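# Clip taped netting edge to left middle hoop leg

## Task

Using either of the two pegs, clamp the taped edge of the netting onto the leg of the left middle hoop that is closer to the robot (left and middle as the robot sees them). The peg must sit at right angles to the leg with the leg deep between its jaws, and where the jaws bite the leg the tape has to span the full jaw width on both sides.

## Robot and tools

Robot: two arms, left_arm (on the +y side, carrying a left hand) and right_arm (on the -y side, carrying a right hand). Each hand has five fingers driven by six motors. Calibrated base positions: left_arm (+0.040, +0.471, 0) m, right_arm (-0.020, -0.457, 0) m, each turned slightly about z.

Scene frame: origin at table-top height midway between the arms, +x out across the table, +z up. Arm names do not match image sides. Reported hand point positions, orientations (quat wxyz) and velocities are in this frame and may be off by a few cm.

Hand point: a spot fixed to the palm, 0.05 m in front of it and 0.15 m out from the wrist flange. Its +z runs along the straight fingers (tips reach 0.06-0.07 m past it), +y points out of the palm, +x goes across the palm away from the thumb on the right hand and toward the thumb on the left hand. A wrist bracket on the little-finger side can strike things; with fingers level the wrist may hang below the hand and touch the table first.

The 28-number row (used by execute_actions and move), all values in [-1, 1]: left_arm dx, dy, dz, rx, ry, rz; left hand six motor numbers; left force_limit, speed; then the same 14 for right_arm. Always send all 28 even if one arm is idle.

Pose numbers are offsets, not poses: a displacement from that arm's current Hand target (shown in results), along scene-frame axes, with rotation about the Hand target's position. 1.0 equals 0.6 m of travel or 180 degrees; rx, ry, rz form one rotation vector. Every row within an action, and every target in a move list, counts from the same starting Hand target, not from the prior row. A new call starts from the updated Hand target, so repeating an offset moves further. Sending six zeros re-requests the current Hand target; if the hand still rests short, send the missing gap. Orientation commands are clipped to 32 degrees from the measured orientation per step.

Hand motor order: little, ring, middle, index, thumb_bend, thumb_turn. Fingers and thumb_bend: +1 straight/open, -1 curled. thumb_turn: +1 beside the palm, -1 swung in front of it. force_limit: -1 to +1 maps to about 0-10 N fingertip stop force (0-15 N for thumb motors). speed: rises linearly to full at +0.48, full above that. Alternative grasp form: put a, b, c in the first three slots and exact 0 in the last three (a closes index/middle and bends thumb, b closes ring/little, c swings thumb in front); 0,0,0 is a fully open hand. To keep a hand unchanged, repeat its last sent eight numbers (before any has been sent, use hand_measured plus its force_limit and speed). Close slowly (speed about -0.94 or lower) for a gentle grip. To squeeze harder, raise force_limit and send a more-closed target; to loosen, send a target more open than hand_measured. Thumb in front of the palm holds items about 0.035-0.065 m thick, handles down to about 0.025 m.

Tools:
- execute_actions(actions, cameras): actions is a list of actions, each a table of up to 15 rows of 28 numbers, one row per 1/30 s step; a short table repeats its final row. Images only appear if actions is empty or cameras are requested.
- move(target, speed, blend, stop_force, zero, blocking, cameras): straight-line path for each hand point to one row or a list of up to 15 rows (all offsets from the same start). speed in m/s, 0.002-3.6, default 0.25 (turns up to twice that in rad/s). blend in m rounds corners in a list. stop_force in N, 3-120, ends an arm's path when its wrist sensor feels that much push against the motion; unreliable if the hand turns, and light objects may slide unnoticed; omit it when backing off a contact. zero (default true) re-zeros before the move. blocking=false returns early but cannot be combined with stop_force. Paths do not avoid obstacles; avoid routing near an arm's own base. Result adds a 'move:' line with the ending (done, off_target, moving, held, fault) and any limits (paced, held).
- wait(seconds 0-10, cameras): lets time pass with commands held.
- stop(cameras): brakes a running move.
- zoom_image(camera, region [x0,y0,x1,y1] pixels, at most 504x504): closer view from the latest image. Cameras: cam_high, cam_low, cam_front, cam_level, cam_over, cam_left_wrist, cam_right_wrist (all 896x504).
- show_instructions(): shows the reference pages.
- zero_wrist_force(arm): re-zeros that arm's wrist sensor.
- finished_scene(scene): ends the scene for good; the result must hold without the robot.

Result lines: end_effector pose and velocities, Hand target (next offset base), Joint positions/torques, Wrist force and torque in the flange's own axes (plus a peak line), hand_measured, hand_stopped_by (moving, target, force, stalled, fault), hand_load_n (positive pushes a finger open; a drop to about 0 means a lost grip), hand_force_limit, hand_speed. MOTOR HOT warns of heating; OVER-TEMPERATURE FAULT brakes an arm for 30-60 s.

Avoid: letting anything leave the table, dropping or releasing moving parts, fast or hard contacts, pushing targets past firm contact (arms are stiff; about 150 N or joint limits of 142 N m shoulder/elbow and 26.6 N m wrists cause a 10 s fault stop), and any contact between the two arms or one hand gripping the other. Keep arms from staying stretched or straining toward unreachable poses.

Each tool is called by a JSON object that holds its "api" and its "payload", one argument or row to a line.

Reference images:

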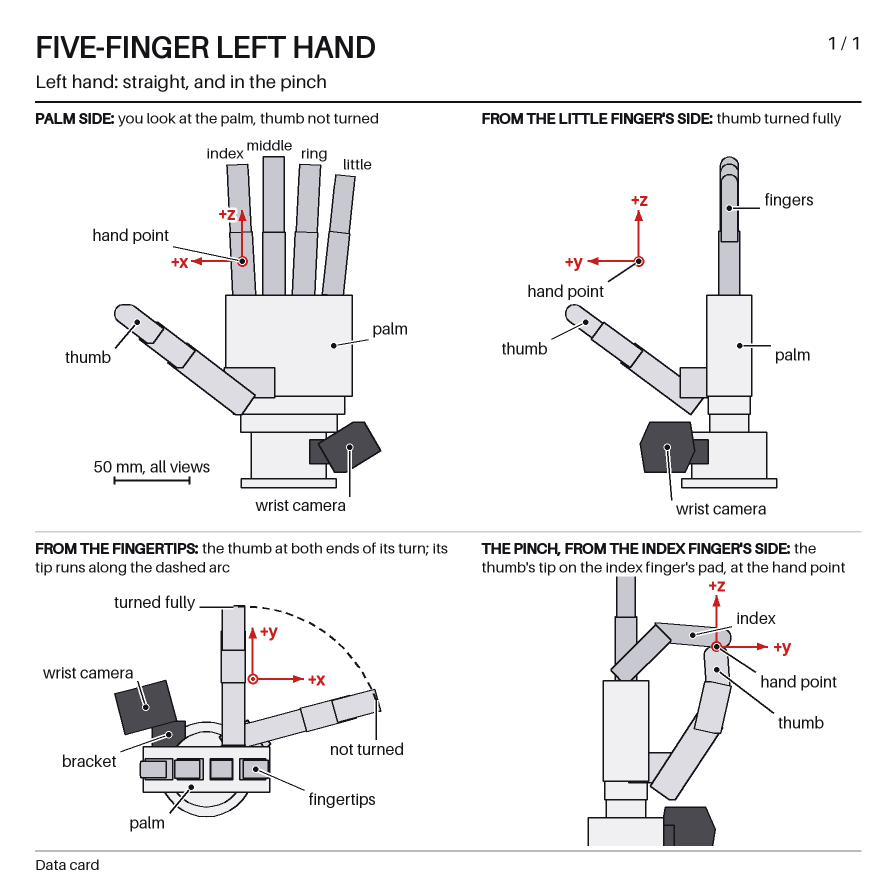

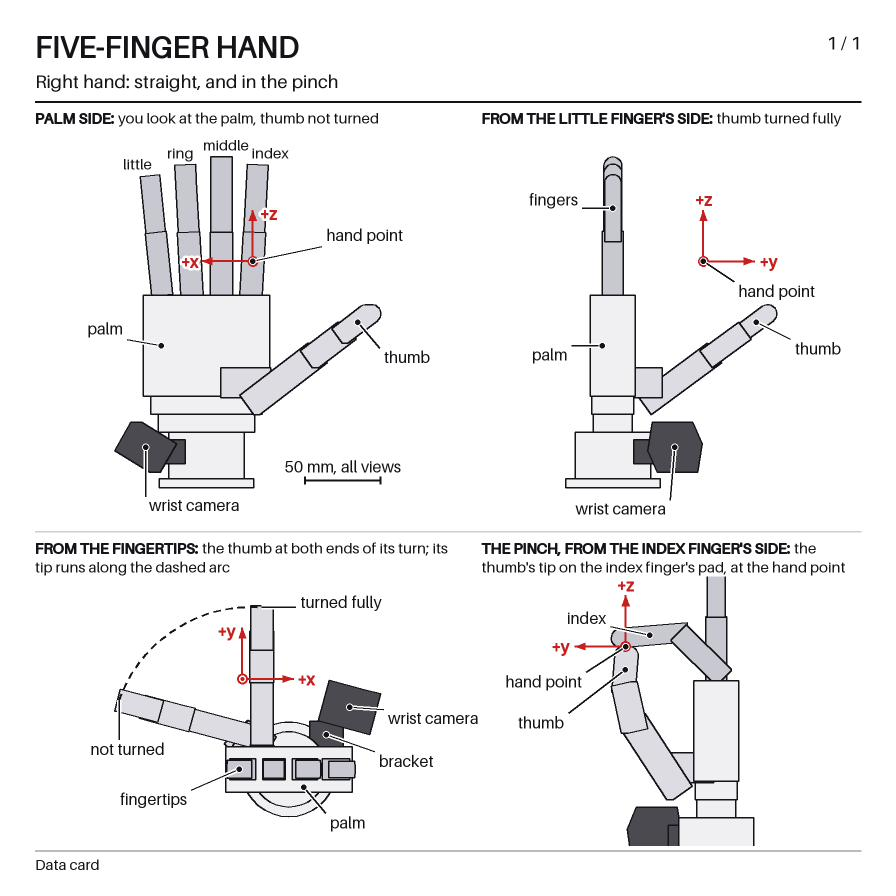

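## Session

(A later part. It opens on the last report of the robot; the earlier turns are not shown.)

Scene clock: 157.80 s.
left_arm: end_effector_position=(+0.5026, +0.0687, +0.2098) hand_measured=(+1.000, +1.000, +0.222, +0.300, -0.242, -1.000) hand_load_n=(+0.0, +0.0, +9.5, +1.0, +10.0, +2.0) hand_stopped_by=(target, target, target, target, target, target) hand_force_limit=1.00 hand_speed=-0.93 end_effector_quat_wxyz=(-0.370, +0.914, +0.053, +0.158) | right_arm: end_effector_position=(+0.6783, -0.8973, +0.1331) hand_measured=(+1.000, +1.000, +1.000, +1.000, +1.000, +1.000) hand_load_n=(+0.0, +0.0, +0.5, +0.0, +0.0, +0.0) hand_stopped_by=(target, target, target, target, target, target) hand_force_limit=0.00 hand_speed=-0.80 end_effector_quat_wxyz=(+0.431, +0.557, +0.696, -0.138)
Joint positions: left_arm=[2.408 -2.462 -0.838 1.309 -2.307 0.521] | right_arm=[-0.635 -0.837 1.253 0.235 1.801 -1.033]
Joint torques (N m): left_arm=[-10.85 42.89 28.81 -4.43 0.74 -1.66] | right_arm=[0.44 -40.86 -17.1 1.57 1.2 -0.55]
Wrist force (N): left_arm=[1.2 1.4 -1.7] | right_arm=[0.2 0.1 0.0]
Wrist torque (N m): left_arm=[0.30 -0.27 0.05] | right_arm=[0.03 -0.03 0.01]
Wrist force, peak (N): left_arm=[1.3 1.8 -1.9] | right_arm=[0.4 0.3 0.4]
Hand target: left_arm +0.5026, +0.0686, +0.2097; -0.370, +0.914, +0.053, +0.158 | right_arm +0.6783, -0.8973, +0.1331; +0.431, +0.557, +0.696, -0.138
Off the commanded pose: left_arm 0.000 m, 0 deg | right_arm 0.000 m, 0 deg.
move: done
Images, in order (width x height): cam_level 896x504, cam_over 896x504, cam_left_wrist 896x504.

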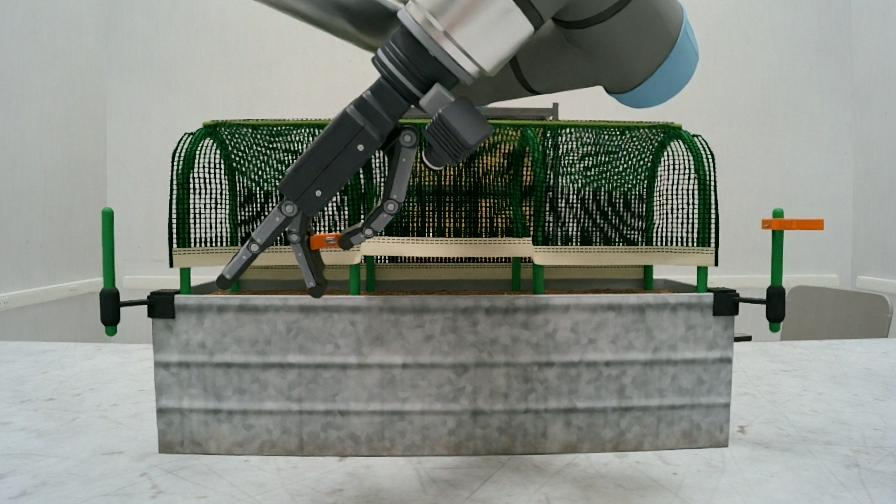

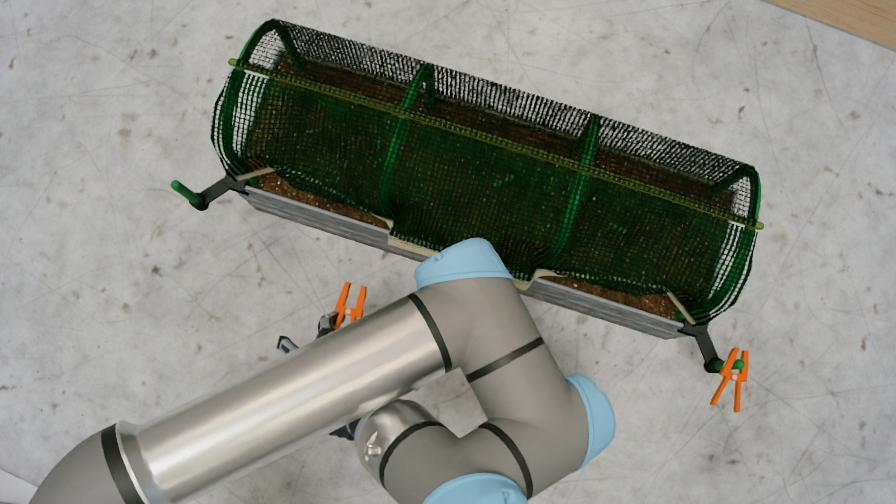

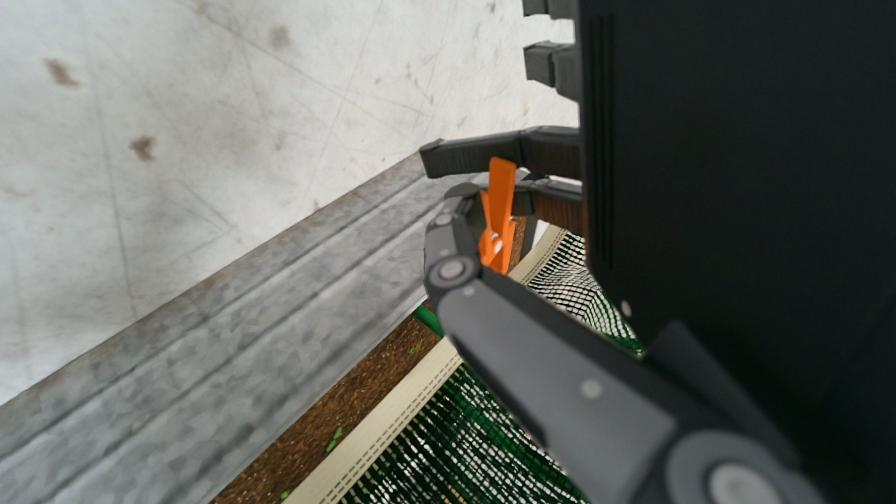

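{"api": "move", "payload": {
  "target": [0,0,0,0,0,0,1,1,0.19,0.28,-0.28,-1,1.0,-0.93,0,0,0,0,0,0,0,0,0,0,0,0,0,-0.8],
  "speed": 0.05,
  "cameras": ["cam_level", "cam_left_wrist", "cam_over"]
}}

{"api": "zoom_image", "payload": {
  "camera": "cam_over",
  "region": [310, 265, 390, 345]
}}

{"api": "zoom_image", "payload": {
  "camera": "cam_level",
  "region": [290, 210, 370, 280]
}}

{"api": "zoom_image", "payload": {
  "camera": "cam_left_wrist",
  "region": [420, 150, 560, 280]
}}

Scene clock: 170.27 s.
left_arm: end_effector_position=(+0.5026, +0.0686, +0.2097) hand_measured=(+1.000, +1.000, +0.192, +0.280, -0.276, -1.000) hand_load_n=(+0.0, +0.0, +9.5, +1.5, +9.5, +1.0) hand_stopped_by=(target, target, target, target, target, target) hand_force_limit=1.00 hand_speed=-0.93 end_effector_quat_wxyz=(-0.370, +0.914, +0.053, +0.158) | right_arm: end_effector_position=(+0.6783, -0.8973, +0.1331) hand_measured=(+1.000, +1.000, +1.000, +1.000, +1.000, +1.000) hand_load_n=(+0.0, +0.5, +0.0, +0.0, -0.5, +0.0) hand_stopped_by=(target, target, target, target, target, target) hand_force_limit=0.00 hand_speed=-0.80 end_effector_quat_wxyz=(+0.431, +0.557, +0.696, -0.138)
Joint positions: left_arm=[2.408 -2.462 -0.837 1.308 -2.307 0.521] | right_arm=[-0.635 -0.837 1.253 0.235 1.801 -1.033]
Joint torques (N m): left_arm=[-9.93 42.25 30.75 -4.42 0.72 -1.74] | right_arm=[0.52 -40.57 -17 1.5 1.2 -0.53]
Wrist force (N): left_arm=[1.2 1.4 -1.8] | right_arm=[0.3 0.3 0.1]
Wrist torque (N m): left_arm=[0.30 -0.28 0.05] | right_arm=[0.04 -0.05 0.03]
Wrist force, peak (N): left_arm=[1.3 1.4 -1.9] | right_arm=[0.6 0.3 0.2]
Hand target: left_arm +0.5026, +0.0686, +0.2097; -0.370, +0.914, +0.053, +0.158 | right_arm +0.6783, -0.8973, +0.1331; +0.431, +0.557, +0.696, -0.138
Off the commanded pose: left_arm 0.000 m, 0 deg | right_arm 0.000 m, 0 deg.
move: done
Images, in order (width x height): cam_level 896x504, cam_over 896x504, cam_left_wrist 896x504.

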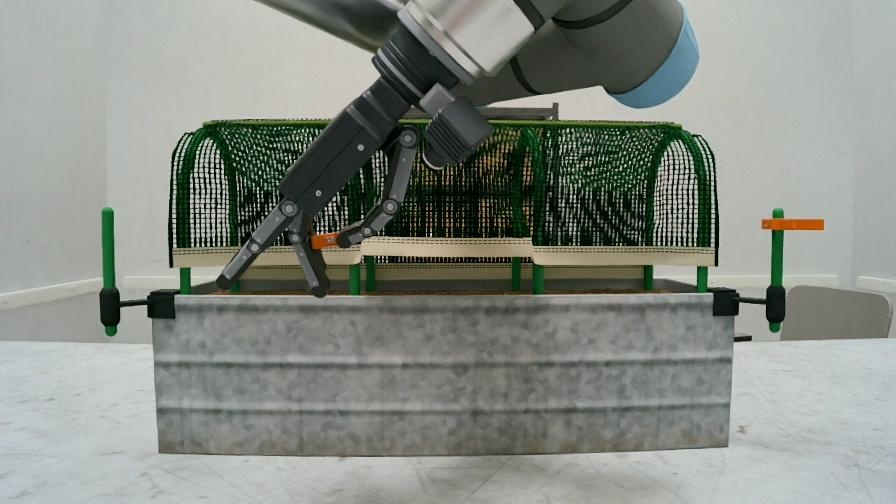

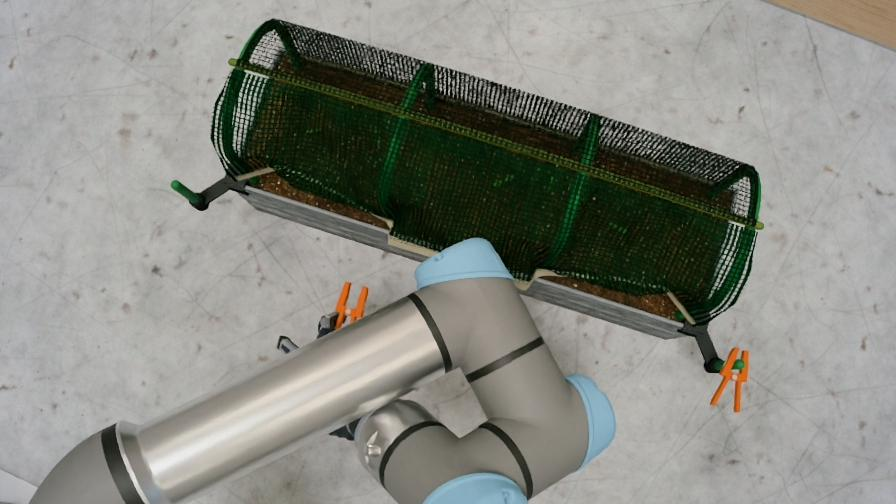

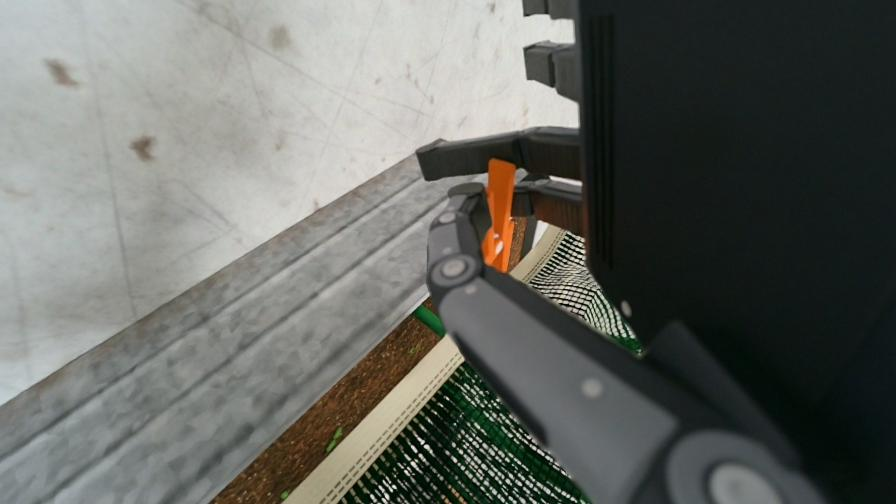

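Scaled by 6.300 from the camera's 896x504 image, which has a finer 1280x720 frame.

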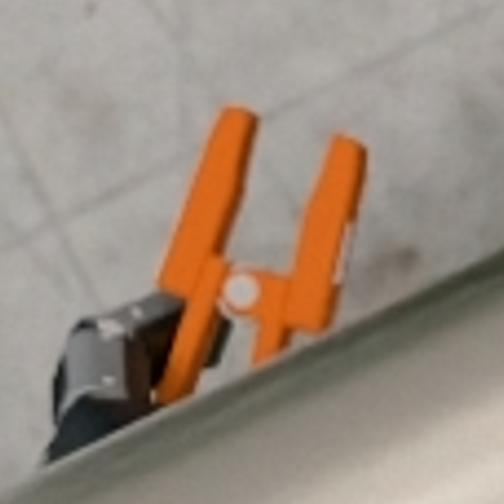

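Scaled by 6.300 from the camera's 896x504 image, which has a finer 1280x720 frame.

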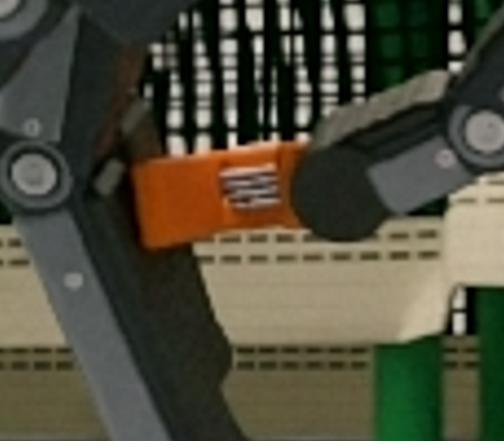

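Scaled by 3.600 from the camera's 896x504 image, which has a finer 1280x720 frame.

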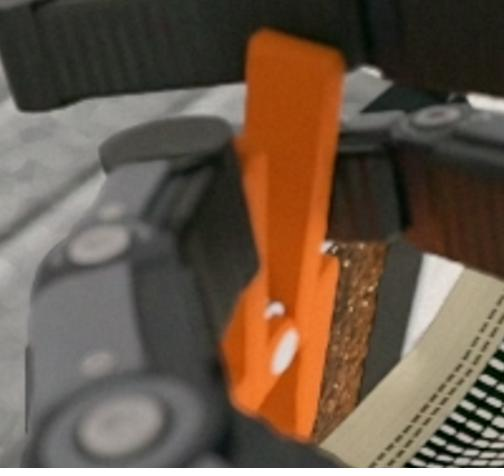

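{"api": "move", "payload": {
  "target": [0,0,0,0,0,0,1,1,0.15,0.25,-0.36,-1,1.0,-0.93,0,0,0,0,0,0,0,0,0,0,0,0,0,-0.8],
  "speed": 0.05,
  "cameras": ["cam_level", "cam_left_wrist", "cam_over"]
}}

{"api": "zoom_image", "payload": {
  "camera": "cam_over",
  "region": [310, 265, 390, 345]
}}

{"api": "zoom_image", "payload": {
  "camera": "cam_level",
  "region": [290, 210, 370, 280]
}}

{"api": "zoom_image", "payload": {
  "camera": "cam_left_wrist",
  "region": [420, 150, 560, 280]
}}

Scene clock: 171.63 s.
left_arm: end_effector_position=(+0.5026, +0.0686, +0.2097) hand_measured=(+1.000, +1.000, +0.152, +0.250, -0.356, -1.000) hand_load_n=(+0.0, +0.0, +9.0, +2.0, +9.0, +0.5) hand_stopped_by=(target, target, target, target, target, target) hand_force_limit=1.00 hand_speed=-0.93 end_effector_quat_wxyz=(-0.370, +0.914, +0.053, +0.158) | right_arm: end_effector_position=(+0.6783, -0.8973, +0.1331) hand_measured=(+1.000, +1.000, +1.000, +1.000, +1.000, +1.000) hand_load_n=(+0.0, +0.0, +0.0, +0.0, +0.0, +0.0) hand_stopped_by=(target, target, target, target, target, target) hand_force_limit=0.00 hand_speed=-0.80 end_effector_quat_wxyz=(+0.431, +0.557, +0.696, -0.138)
Joint positions: left_arm=[2.408 -2.462 -0.837 1.308 -2.307 0.521] | right_arm=[-0.635 -0.837 1.253 0.235 1.801 -1.033]
Joint torques (N m): left_arm=[-11.07 42.76 29.69 -4.25 0.56 -1.66] | right_arm=[0.24 -40.73 -17.08 1.5 1.28 -0.56]
Wrist force (N): left_arm=[1.1 1.3 -1.7] | right_arm=[0.3 0.1 0.0]
Wrist torque (N m): left_arm=[0.29 -0.26 0.05] | right_arm=[0.01 -0.04 0.02]
Wrist force, peak (N): left_arm=[1.4 1.2 -2.0] | right_arm=[0.5 -0.1 0.2]
Hand target: left_arm +0.5026, +0.0686, +0.2097; -0.370, +0.914, +0.053, +0.158 | right_arm +0.6783, -0.8973, +0.1331; +0.431, +0.557, +0.696, -0.138
Off the commanded pose: left_arm 0.000 m, 0 deg | right_arm 0.000 m, 0 deg.
move: done
Images, in order (width x height): cam_level 896x504, cam_over 896x504, cam_left_wrist 896x504.

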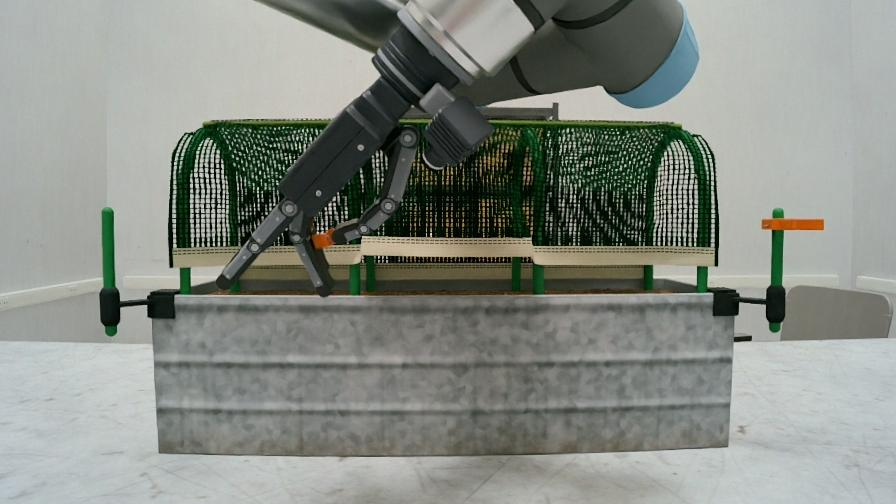

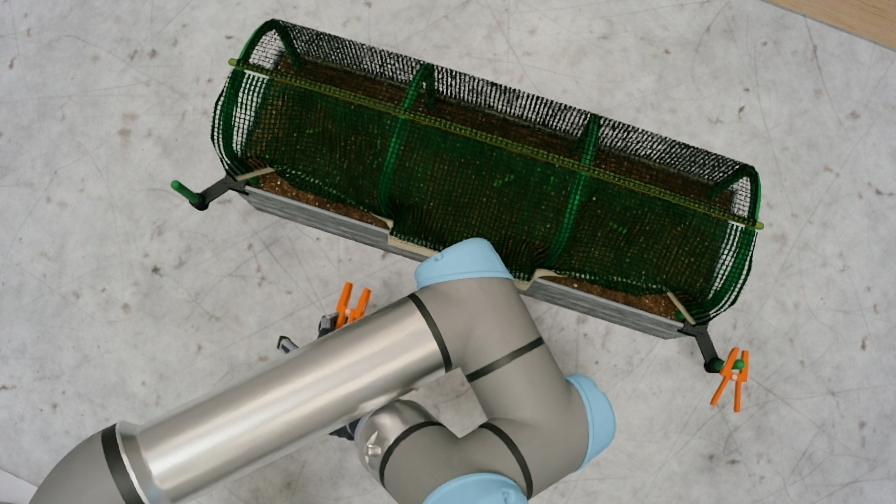

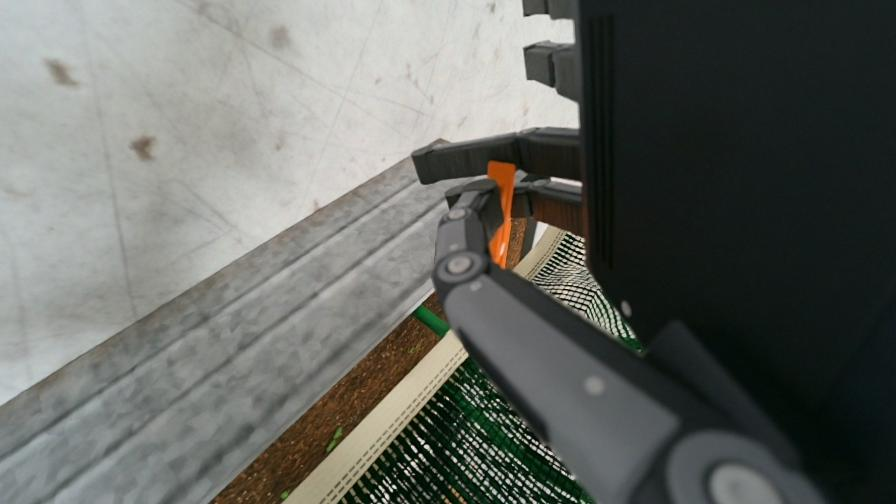

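Scaled by 6.300 from the camera's 896x504 image, which has a finer 1280x720 frame.

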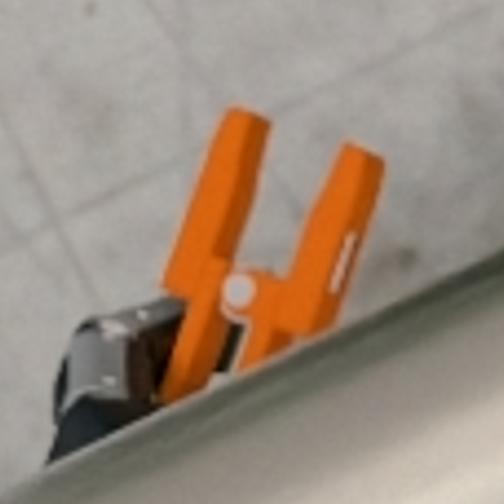

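Scaled by 6.300 from the camera's 896x504 image, which has a finer 1280x720 frame.

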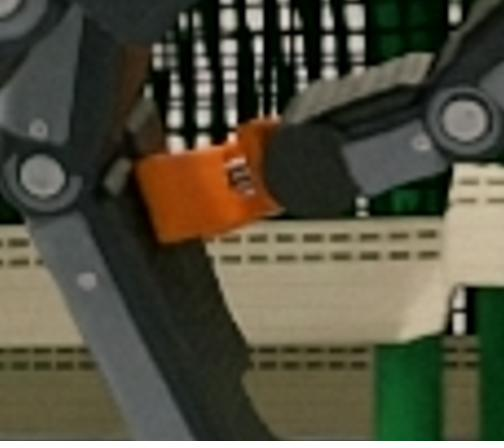

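Scaled by 3.600 from the camera's 896x504 image, which has a finer 1280x720 frame.

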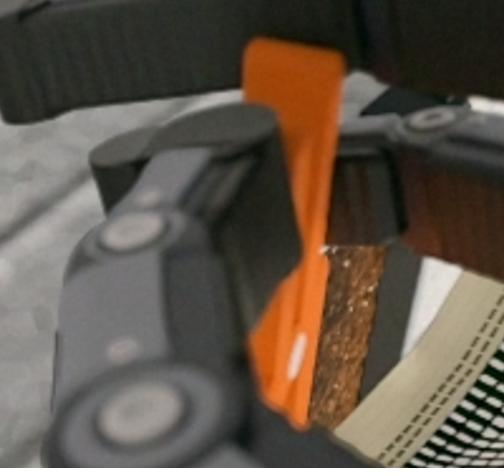

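{"api": "move", "payload": {
  "target": [0,0,0,0,0,0,1,1,0.13,0.24,-0.30,-1,1.0,-0.93,0,0,0,0,0,0,0,0,0,0,0,0,0,-0.8],
  "speed": 0.05,
  "cameras": ["cam_level", "cam_left_wrist", "cam_over"]
}}

{"api": "zoom_image", "payload": {
  "camera": "cam_over",
  "region": [310, 265, 390, 345]
}}

{"api": "zoom_image", "payload": {
  "camera": "cam_level",
  "region": [290, 210, 370, 280]
}}

{"api": "zoom_image", "payload": {
  "camera": "cam_left_wrist",
  "region": [420, 150, 560, 280]
}}

Scene clock: 174.33 s.
left_arm: end_effector_position=(+0.5026, +0.0686, +0.2097) hand_measured=(+1.000, +1.000, +0.132, +0.240, -0.296, -1.000) hand_load_n=(+0.0, +0.0, +9.5, +3.0, +7.5, +0.0) hand_stopped_by=(target, target, target, target, target, target) hand_force_limit=1.00 hand_speed=-0.93 end_effector_quat_wxyz=(-0.370, +0.914, +0.053, +0.158) | right_arm: end_effector_position=(+0.6783, -0.8973, +0.1331) hand_measured=(+1.000, +1.000, +1.000, +1.000, +1.000, +1.000) hand_load_n=(+0.0, +0.0, +0.0, +0.0, +0.0, +0.0) hand_stopped_by=(target, target, target, target, target, target) hand_force_limit=0.00 hand_speed=-0.80 end_effector_quat_wxyz=(+0.431, +0.557, +0.696, -0.138)
Joint positions: left_arm=[2.408 -2.462 -0.837 1.308 -2.307 0.521] | right_arm=[-0.635 -0.837 1.253 0.235 1.801 -1.033]
Joint torques (N m): left_arm=[-10.3 43.16 29.64 -3.66 0.04 -1.62] | right_arm=[0.35 -40.43 -17.65 1.46 1.17 -0.59]
Wrist force (N): left_arm=[1.3 1.1 -1.7] | right_arm=[-0.1 0.3 -0.1]
Wrist torque (N m): left_arm=[0.25 -0.29 0.06] | right_arm=[0.05 0.01 0.00]
Wrist force, peak (N): left_arm=[1.4 1.3 -1.9] | right_arm=[0.4 0.5 0.1]
Hand target: left_arm +0.5026, +0.0686, +0.2097; -0.370, +0.914, +0.053, +0.158 | right_arm +0.6783, -0.8973, +0.1331; +0.431, +0.557, +0.696, -0.138
Off the commanded pose: left_arm 0.000 m, 0 deg | right_arm 0.000 m, 0 deg.
move: done
Images, in order (width x height): cam_level 896x504, cam_over 896x504, cam_left_wrist 896x504.

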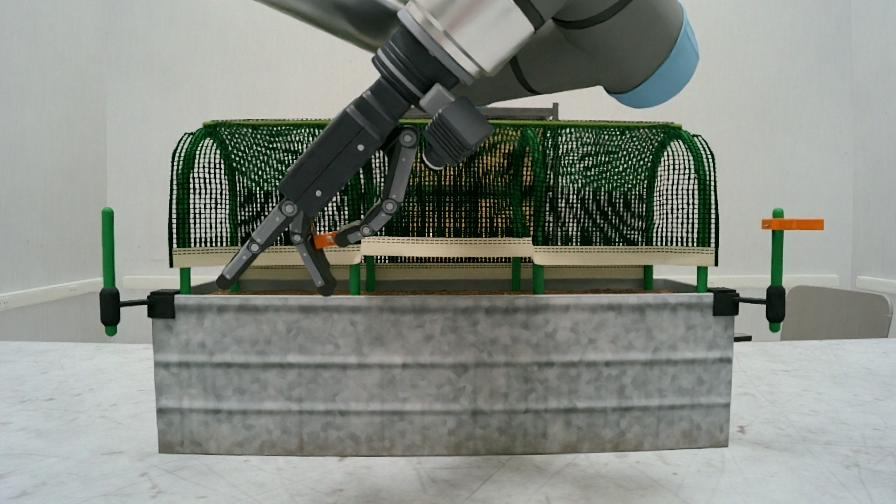

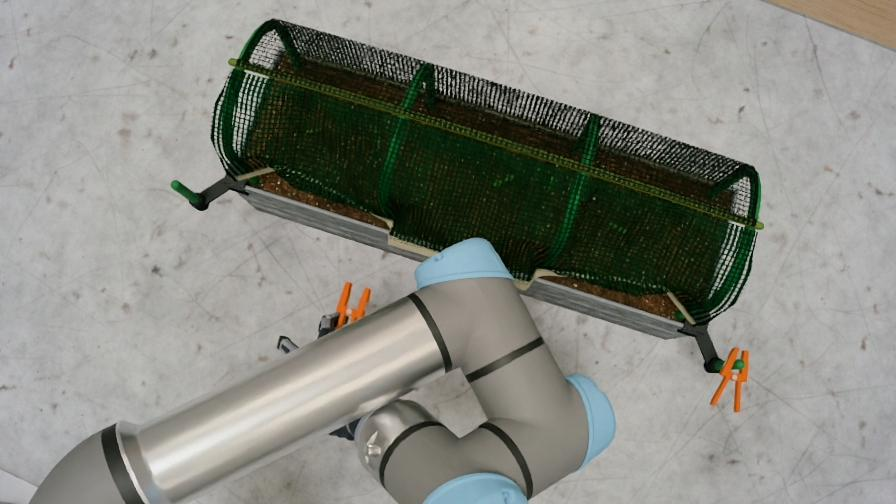

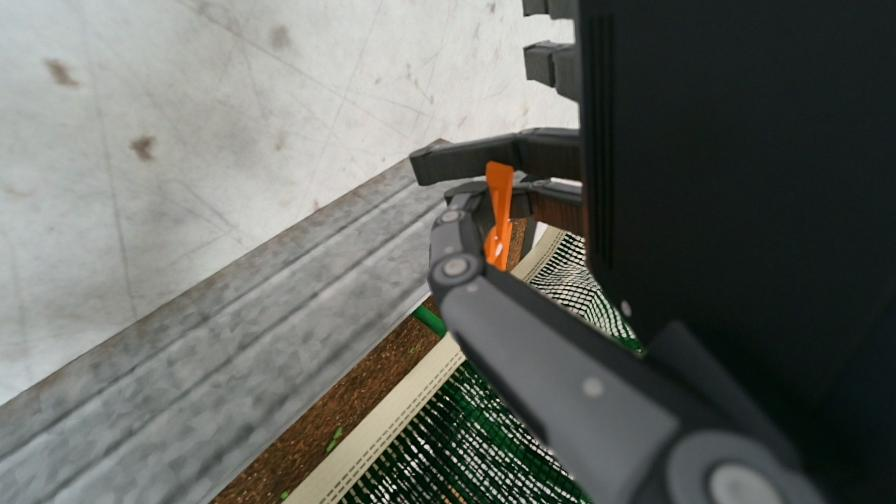

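Scaled by 6.300 from the camera's 896x504 image, which has a finer 1280x720 frame.

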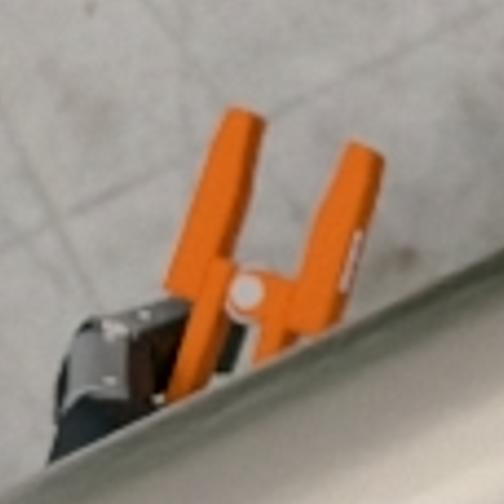

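Scaled by 6.300 from the camera's 896x504 image, which has a finer 1280x720 frame.

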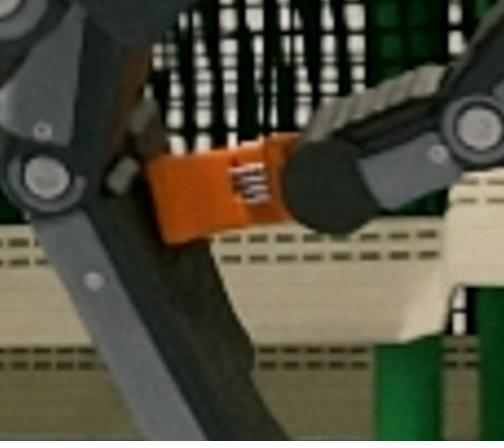

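Scaled by 3.600 from the camera's 896x504 image, which has a finer 1280x720 frame.

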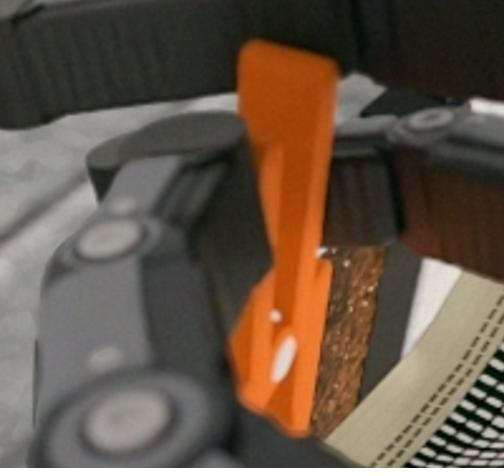

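{"api": "move", "payload": {
  "target": [
    [-0.02,0,0,0.0556,0,0,1,1,0.13,0.24,-0.30,-1,1.0,-0.93,0,0,0,0,0,0,0,0,0,0,0,0,0,-0.8]
  ],
  "speed": 0.1,
  "cameras": ["cam_level", "cam_left_wrist", "cam_over"]
}}

{"api": "zoom_image", "payload": {
  "camera": "cam_over",
  "region": [310, 265, 390, 345]
}}

{"api": "zoom_image", "payload": {
  "camera": "cam_level",
  "region": [290, 210, 370, 280]
}}

Scene clock: 175.33 s.
left_arm: end_effector_position=(+0.5025, +0.0685, +0.2097) hand_measured=(+1.000, +1.000, +0.132, +0.240, -0.296, -1.000) hand_load_n=(-0.5, -0.5, +9.5, +3.0, +7.5, +0.0) hand_stopped_by=(target, target, target, target, target, target) hand_force_limit=1.00 hand_speed=-0.93 end_effector_quat_wxyz=(-0.370, +0.914, +0.053, +0.158) | right_arm: end_effector_position=(+0.6783, -0.8973, +0.1331) hand_measured=(+1.000, +1.000, +1.000, +1.000, +1.000, +1.000) hand_load_n=(+0.0, +0.0, +0.0, +0.0, +0.0, +0.0) hand_stopped_by=(target, target, target, target, target, target) hand_force_limit=0.00 hand_speed=-0.80 end_effector_quat_wxyz=(+0.431, +0.557, +0.696, -0.138)
Joint positions: left_arm=[2.408 -2.462 -0.837 1.308 -2.307 0.521] | right_arm=[-0.635 -0.837 1.253 0.235 1.801 -1.033]
Joint torques (N m): left_arm=[11.29 60.01 21.87 -0.87 0.94 1.58] | right_arm=[0.42 -40.19 -17.6 1.6 1.22 -0.54]
Wrist force (N): left_arm=[1.3 1.0 -1.6] | right_arm=[0.3 0.4 0.1]
Wrist torque (N m): left_arm=[0.24 -0.30 -0.11] | right_arm=[0.07 -0.06 0.04]
Wrist force, peak (N): left_arm=[1.4 1.4 -1.9] | right_arm=[0.3 0.4 0.1]
Hand target: left_arm +0.5026, +0.0686, +0.2097; -0.370, +0.914, +0.053, +0.158 (not the last commanded pose) | right_arm +0.6783, -0.8973, +0.1331; +0.431, +0.557, +0.696, -0.138
Off the commanded pose: left_arm 0.012 m, 10 deg | right_arm 0.000 m, 0 deg.
move: held (left_arm; a check stopped the path); limits=held
pose unreachable (left arm): on one or more control steps of this call, first in action 0 (counted from 0), this arm could not follow its commanded pose, so it was not sent that pose on those steps. It may still have moved: this result reports where it is.
cause: moving toward the commanded pose would bring two parts of the arm too close to each other (joints 4 (wrist 1) to 6 (wrist 3) lie between them).
Images, in order (width x height): cam_level 896x504, cam_over 896x504, cam_left_wrist 896x504.

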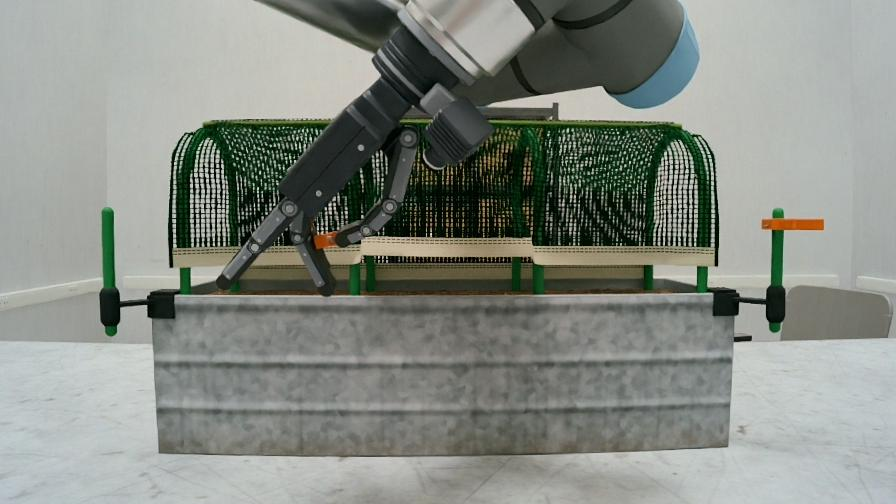

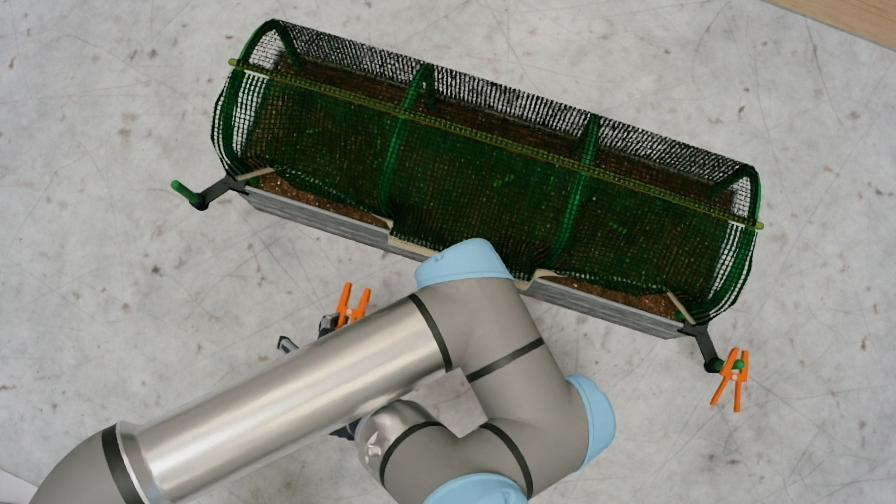

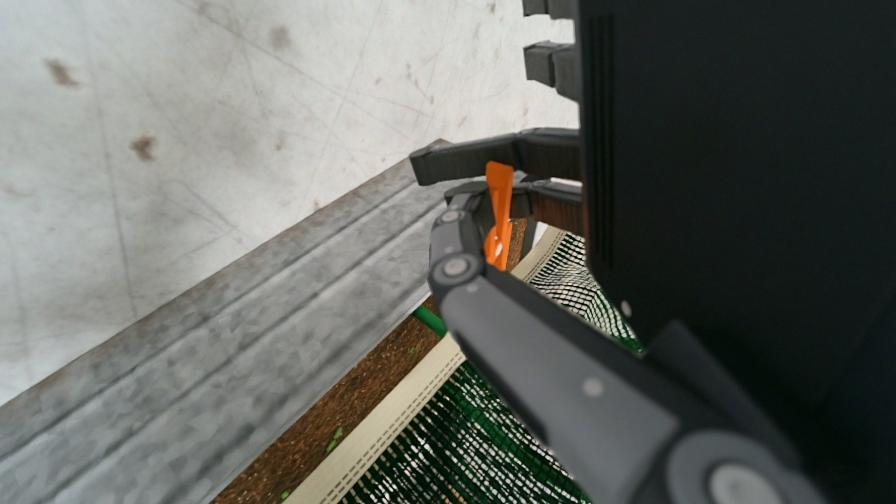

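Scaled by 6.300 from the camera's 896x504 image, which has a finer 1280x720 frame.

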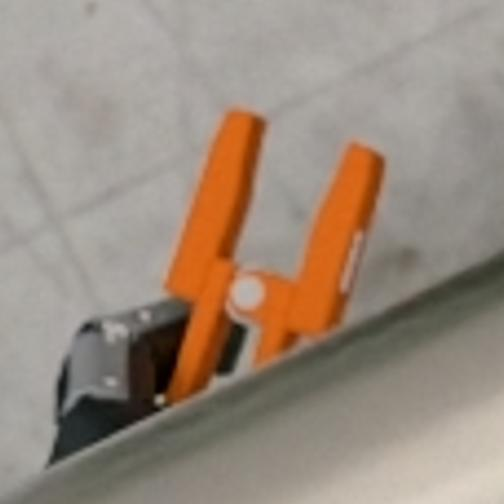

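Scaled by 6.300 from the camera's 896x504 image, which has a finer 1280x720 frame.

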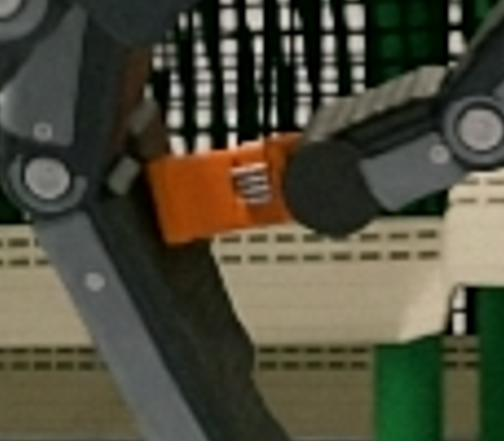

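{"api": "move", "payload": {
  "target": [
    [0.0,0.02,0,0,0,-0.0833,1,1,0.13,0.24,-0.30,-1,1.0,-0.93,0,0,0,0,0,0,0,0,0,0,0,0,0,-0.8],
    [0.0457,0.0607,0,0,0,-0.1667,1,1,0.13,0.24,-0.30,-1,1.0,-0.93,0,0,0,0,0,0,0,0,0,0,0,0,0,-0.8]
  ],
  "speed": 0.15,
  "blend": 0.01,
  "cameras": ["cam_level", "cam_left_wrist", "cam_over", "cam_front"]
}}

{"api": "zoom_image", "payload": {
  "camera": "cam_level",
  "region": [290, 210, 370, 280]
}}

Scene clock: 179.47 s.
left_arm: end_effector_position=(+0.5300, +0.1050, +0.2097) hand_measured=(+1.000, +1.000, +0.132, +0.240, -0.296, -1.000) hand_load_n=(+0.0, +0.0, +9.5, +3.0, +7.5, +0.0) hand_stopped_by=(target, target, target, target, target, target) hand_force_limit=1.00 hand_speed=-0.93 end_effector_quat_wxyz=(-0.316, +0.897, -0.185, +0.249) | right_arm: end_effector_position=(+0.6783, -0.8973, +0.1331) hand_measured=(+1.000, +1.000, +1.000, +1.000, +1.000, +1.000) hand_load_n=(+0.0, +0.0, +0.0, +0.0, +0.0, +0.0) hand_stopped_by=(target, target, target, target, target, target) hand_force_limit=0.00 hand_speed=-0.80 end_effector_quat_wxyz=(+0.431, +0.557, +0.696, -0.138)
Joint positions: left_arm=[2.521 -2.167 -1.188 2.011 -2.375 1.418] | right_arm=[-0.635 -0.837 1.253 0.235 1.801 -1.033]
Joint torques (N m): left_arm=[9.45 49.82 5.43 -0.42 0.66 1.84] | right_arm=[-0.2 -40.04 -17.13 1.58 1.34 -0.48]
Wrist force (N): left_arm=[0.9 1.2 -1.7] | right_arm=[0.0 0.3 0.2]
Wrist torque (N m): left_arm=[0.28 -0.16 -0.14] | right_arm=[0.04 -0.01 0.01]
Wrist force, peak (N): left_arm=[1.1 1.3 -2.1] | right_arm=[-0.1 0.6 0.0]
Hand target: left_arm +0.5300, +0.1050, +0.2097; -0.316, +0.897, -0.185, +0.249 | right_arm +0.6783, -0.8973, +0.1331; +0.431, +0.557, +0.696, -0.138
Off the commanded pose: left_arm 0.000 m, 0 deg | right_arm 0.000 m, 0 deg.
move: done
Images, in order (width x height): cam_front 896x504, cam_level 896x504, cam_over 896x504, cam_left_wrist 896x504.

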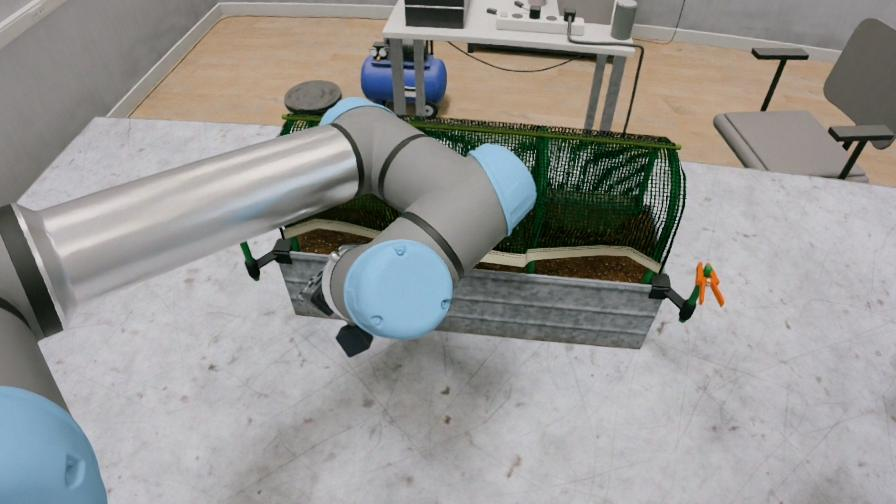

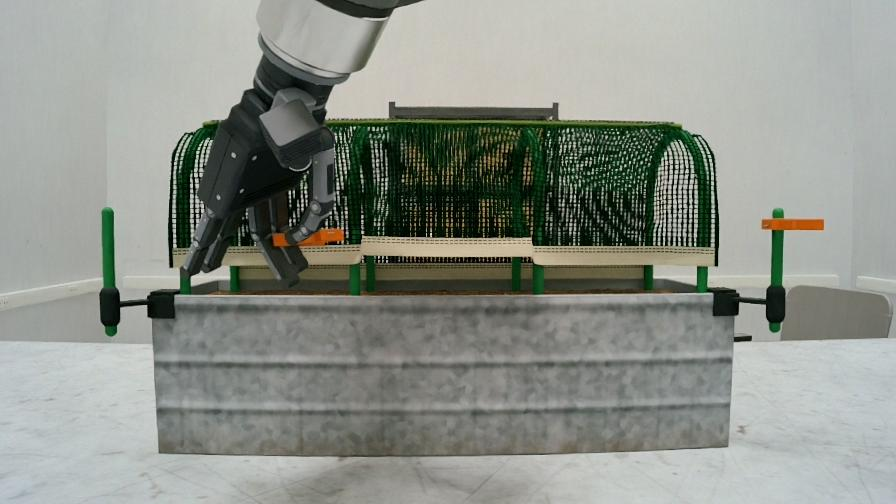

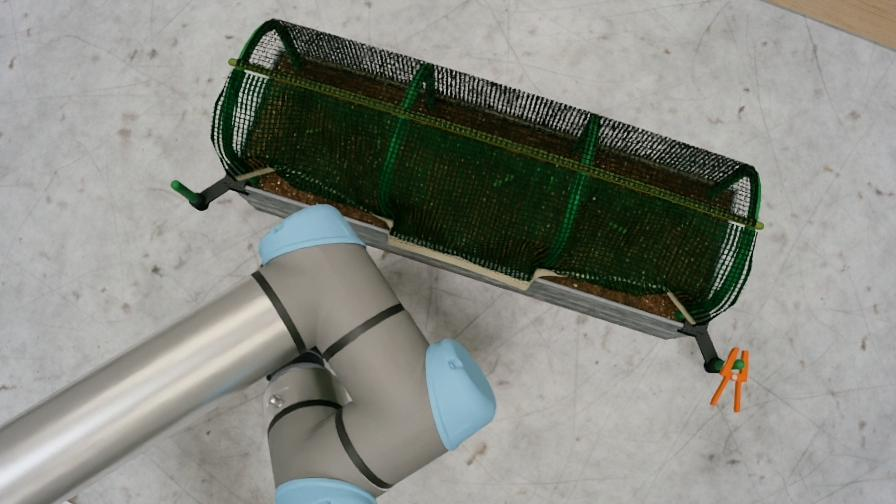

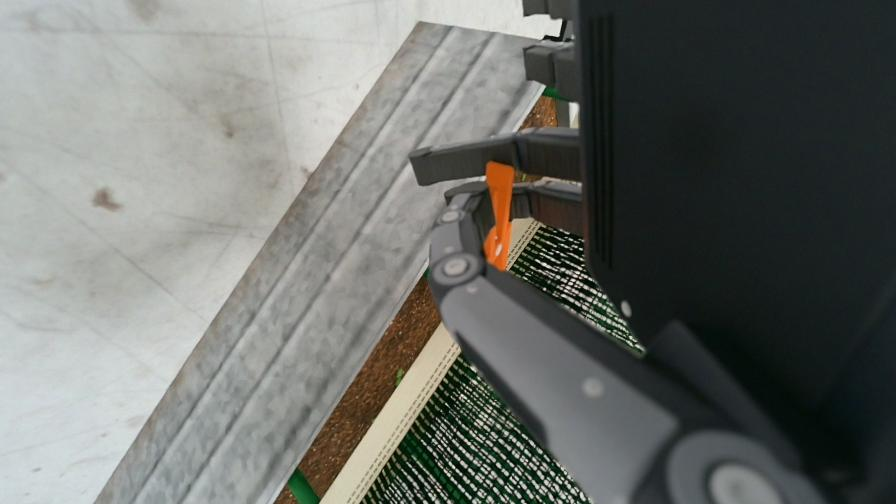

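Scaled by 6.300 from the camera's 896x504 image, which has a finer 1280x720 frame.

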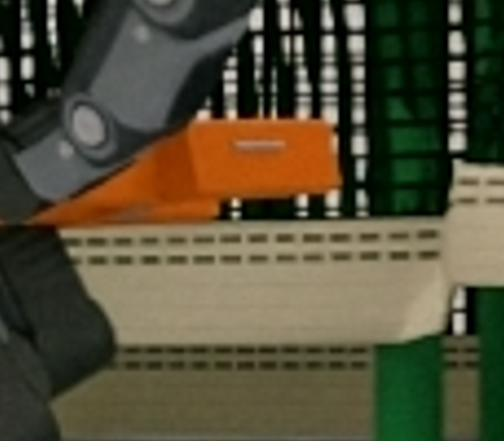

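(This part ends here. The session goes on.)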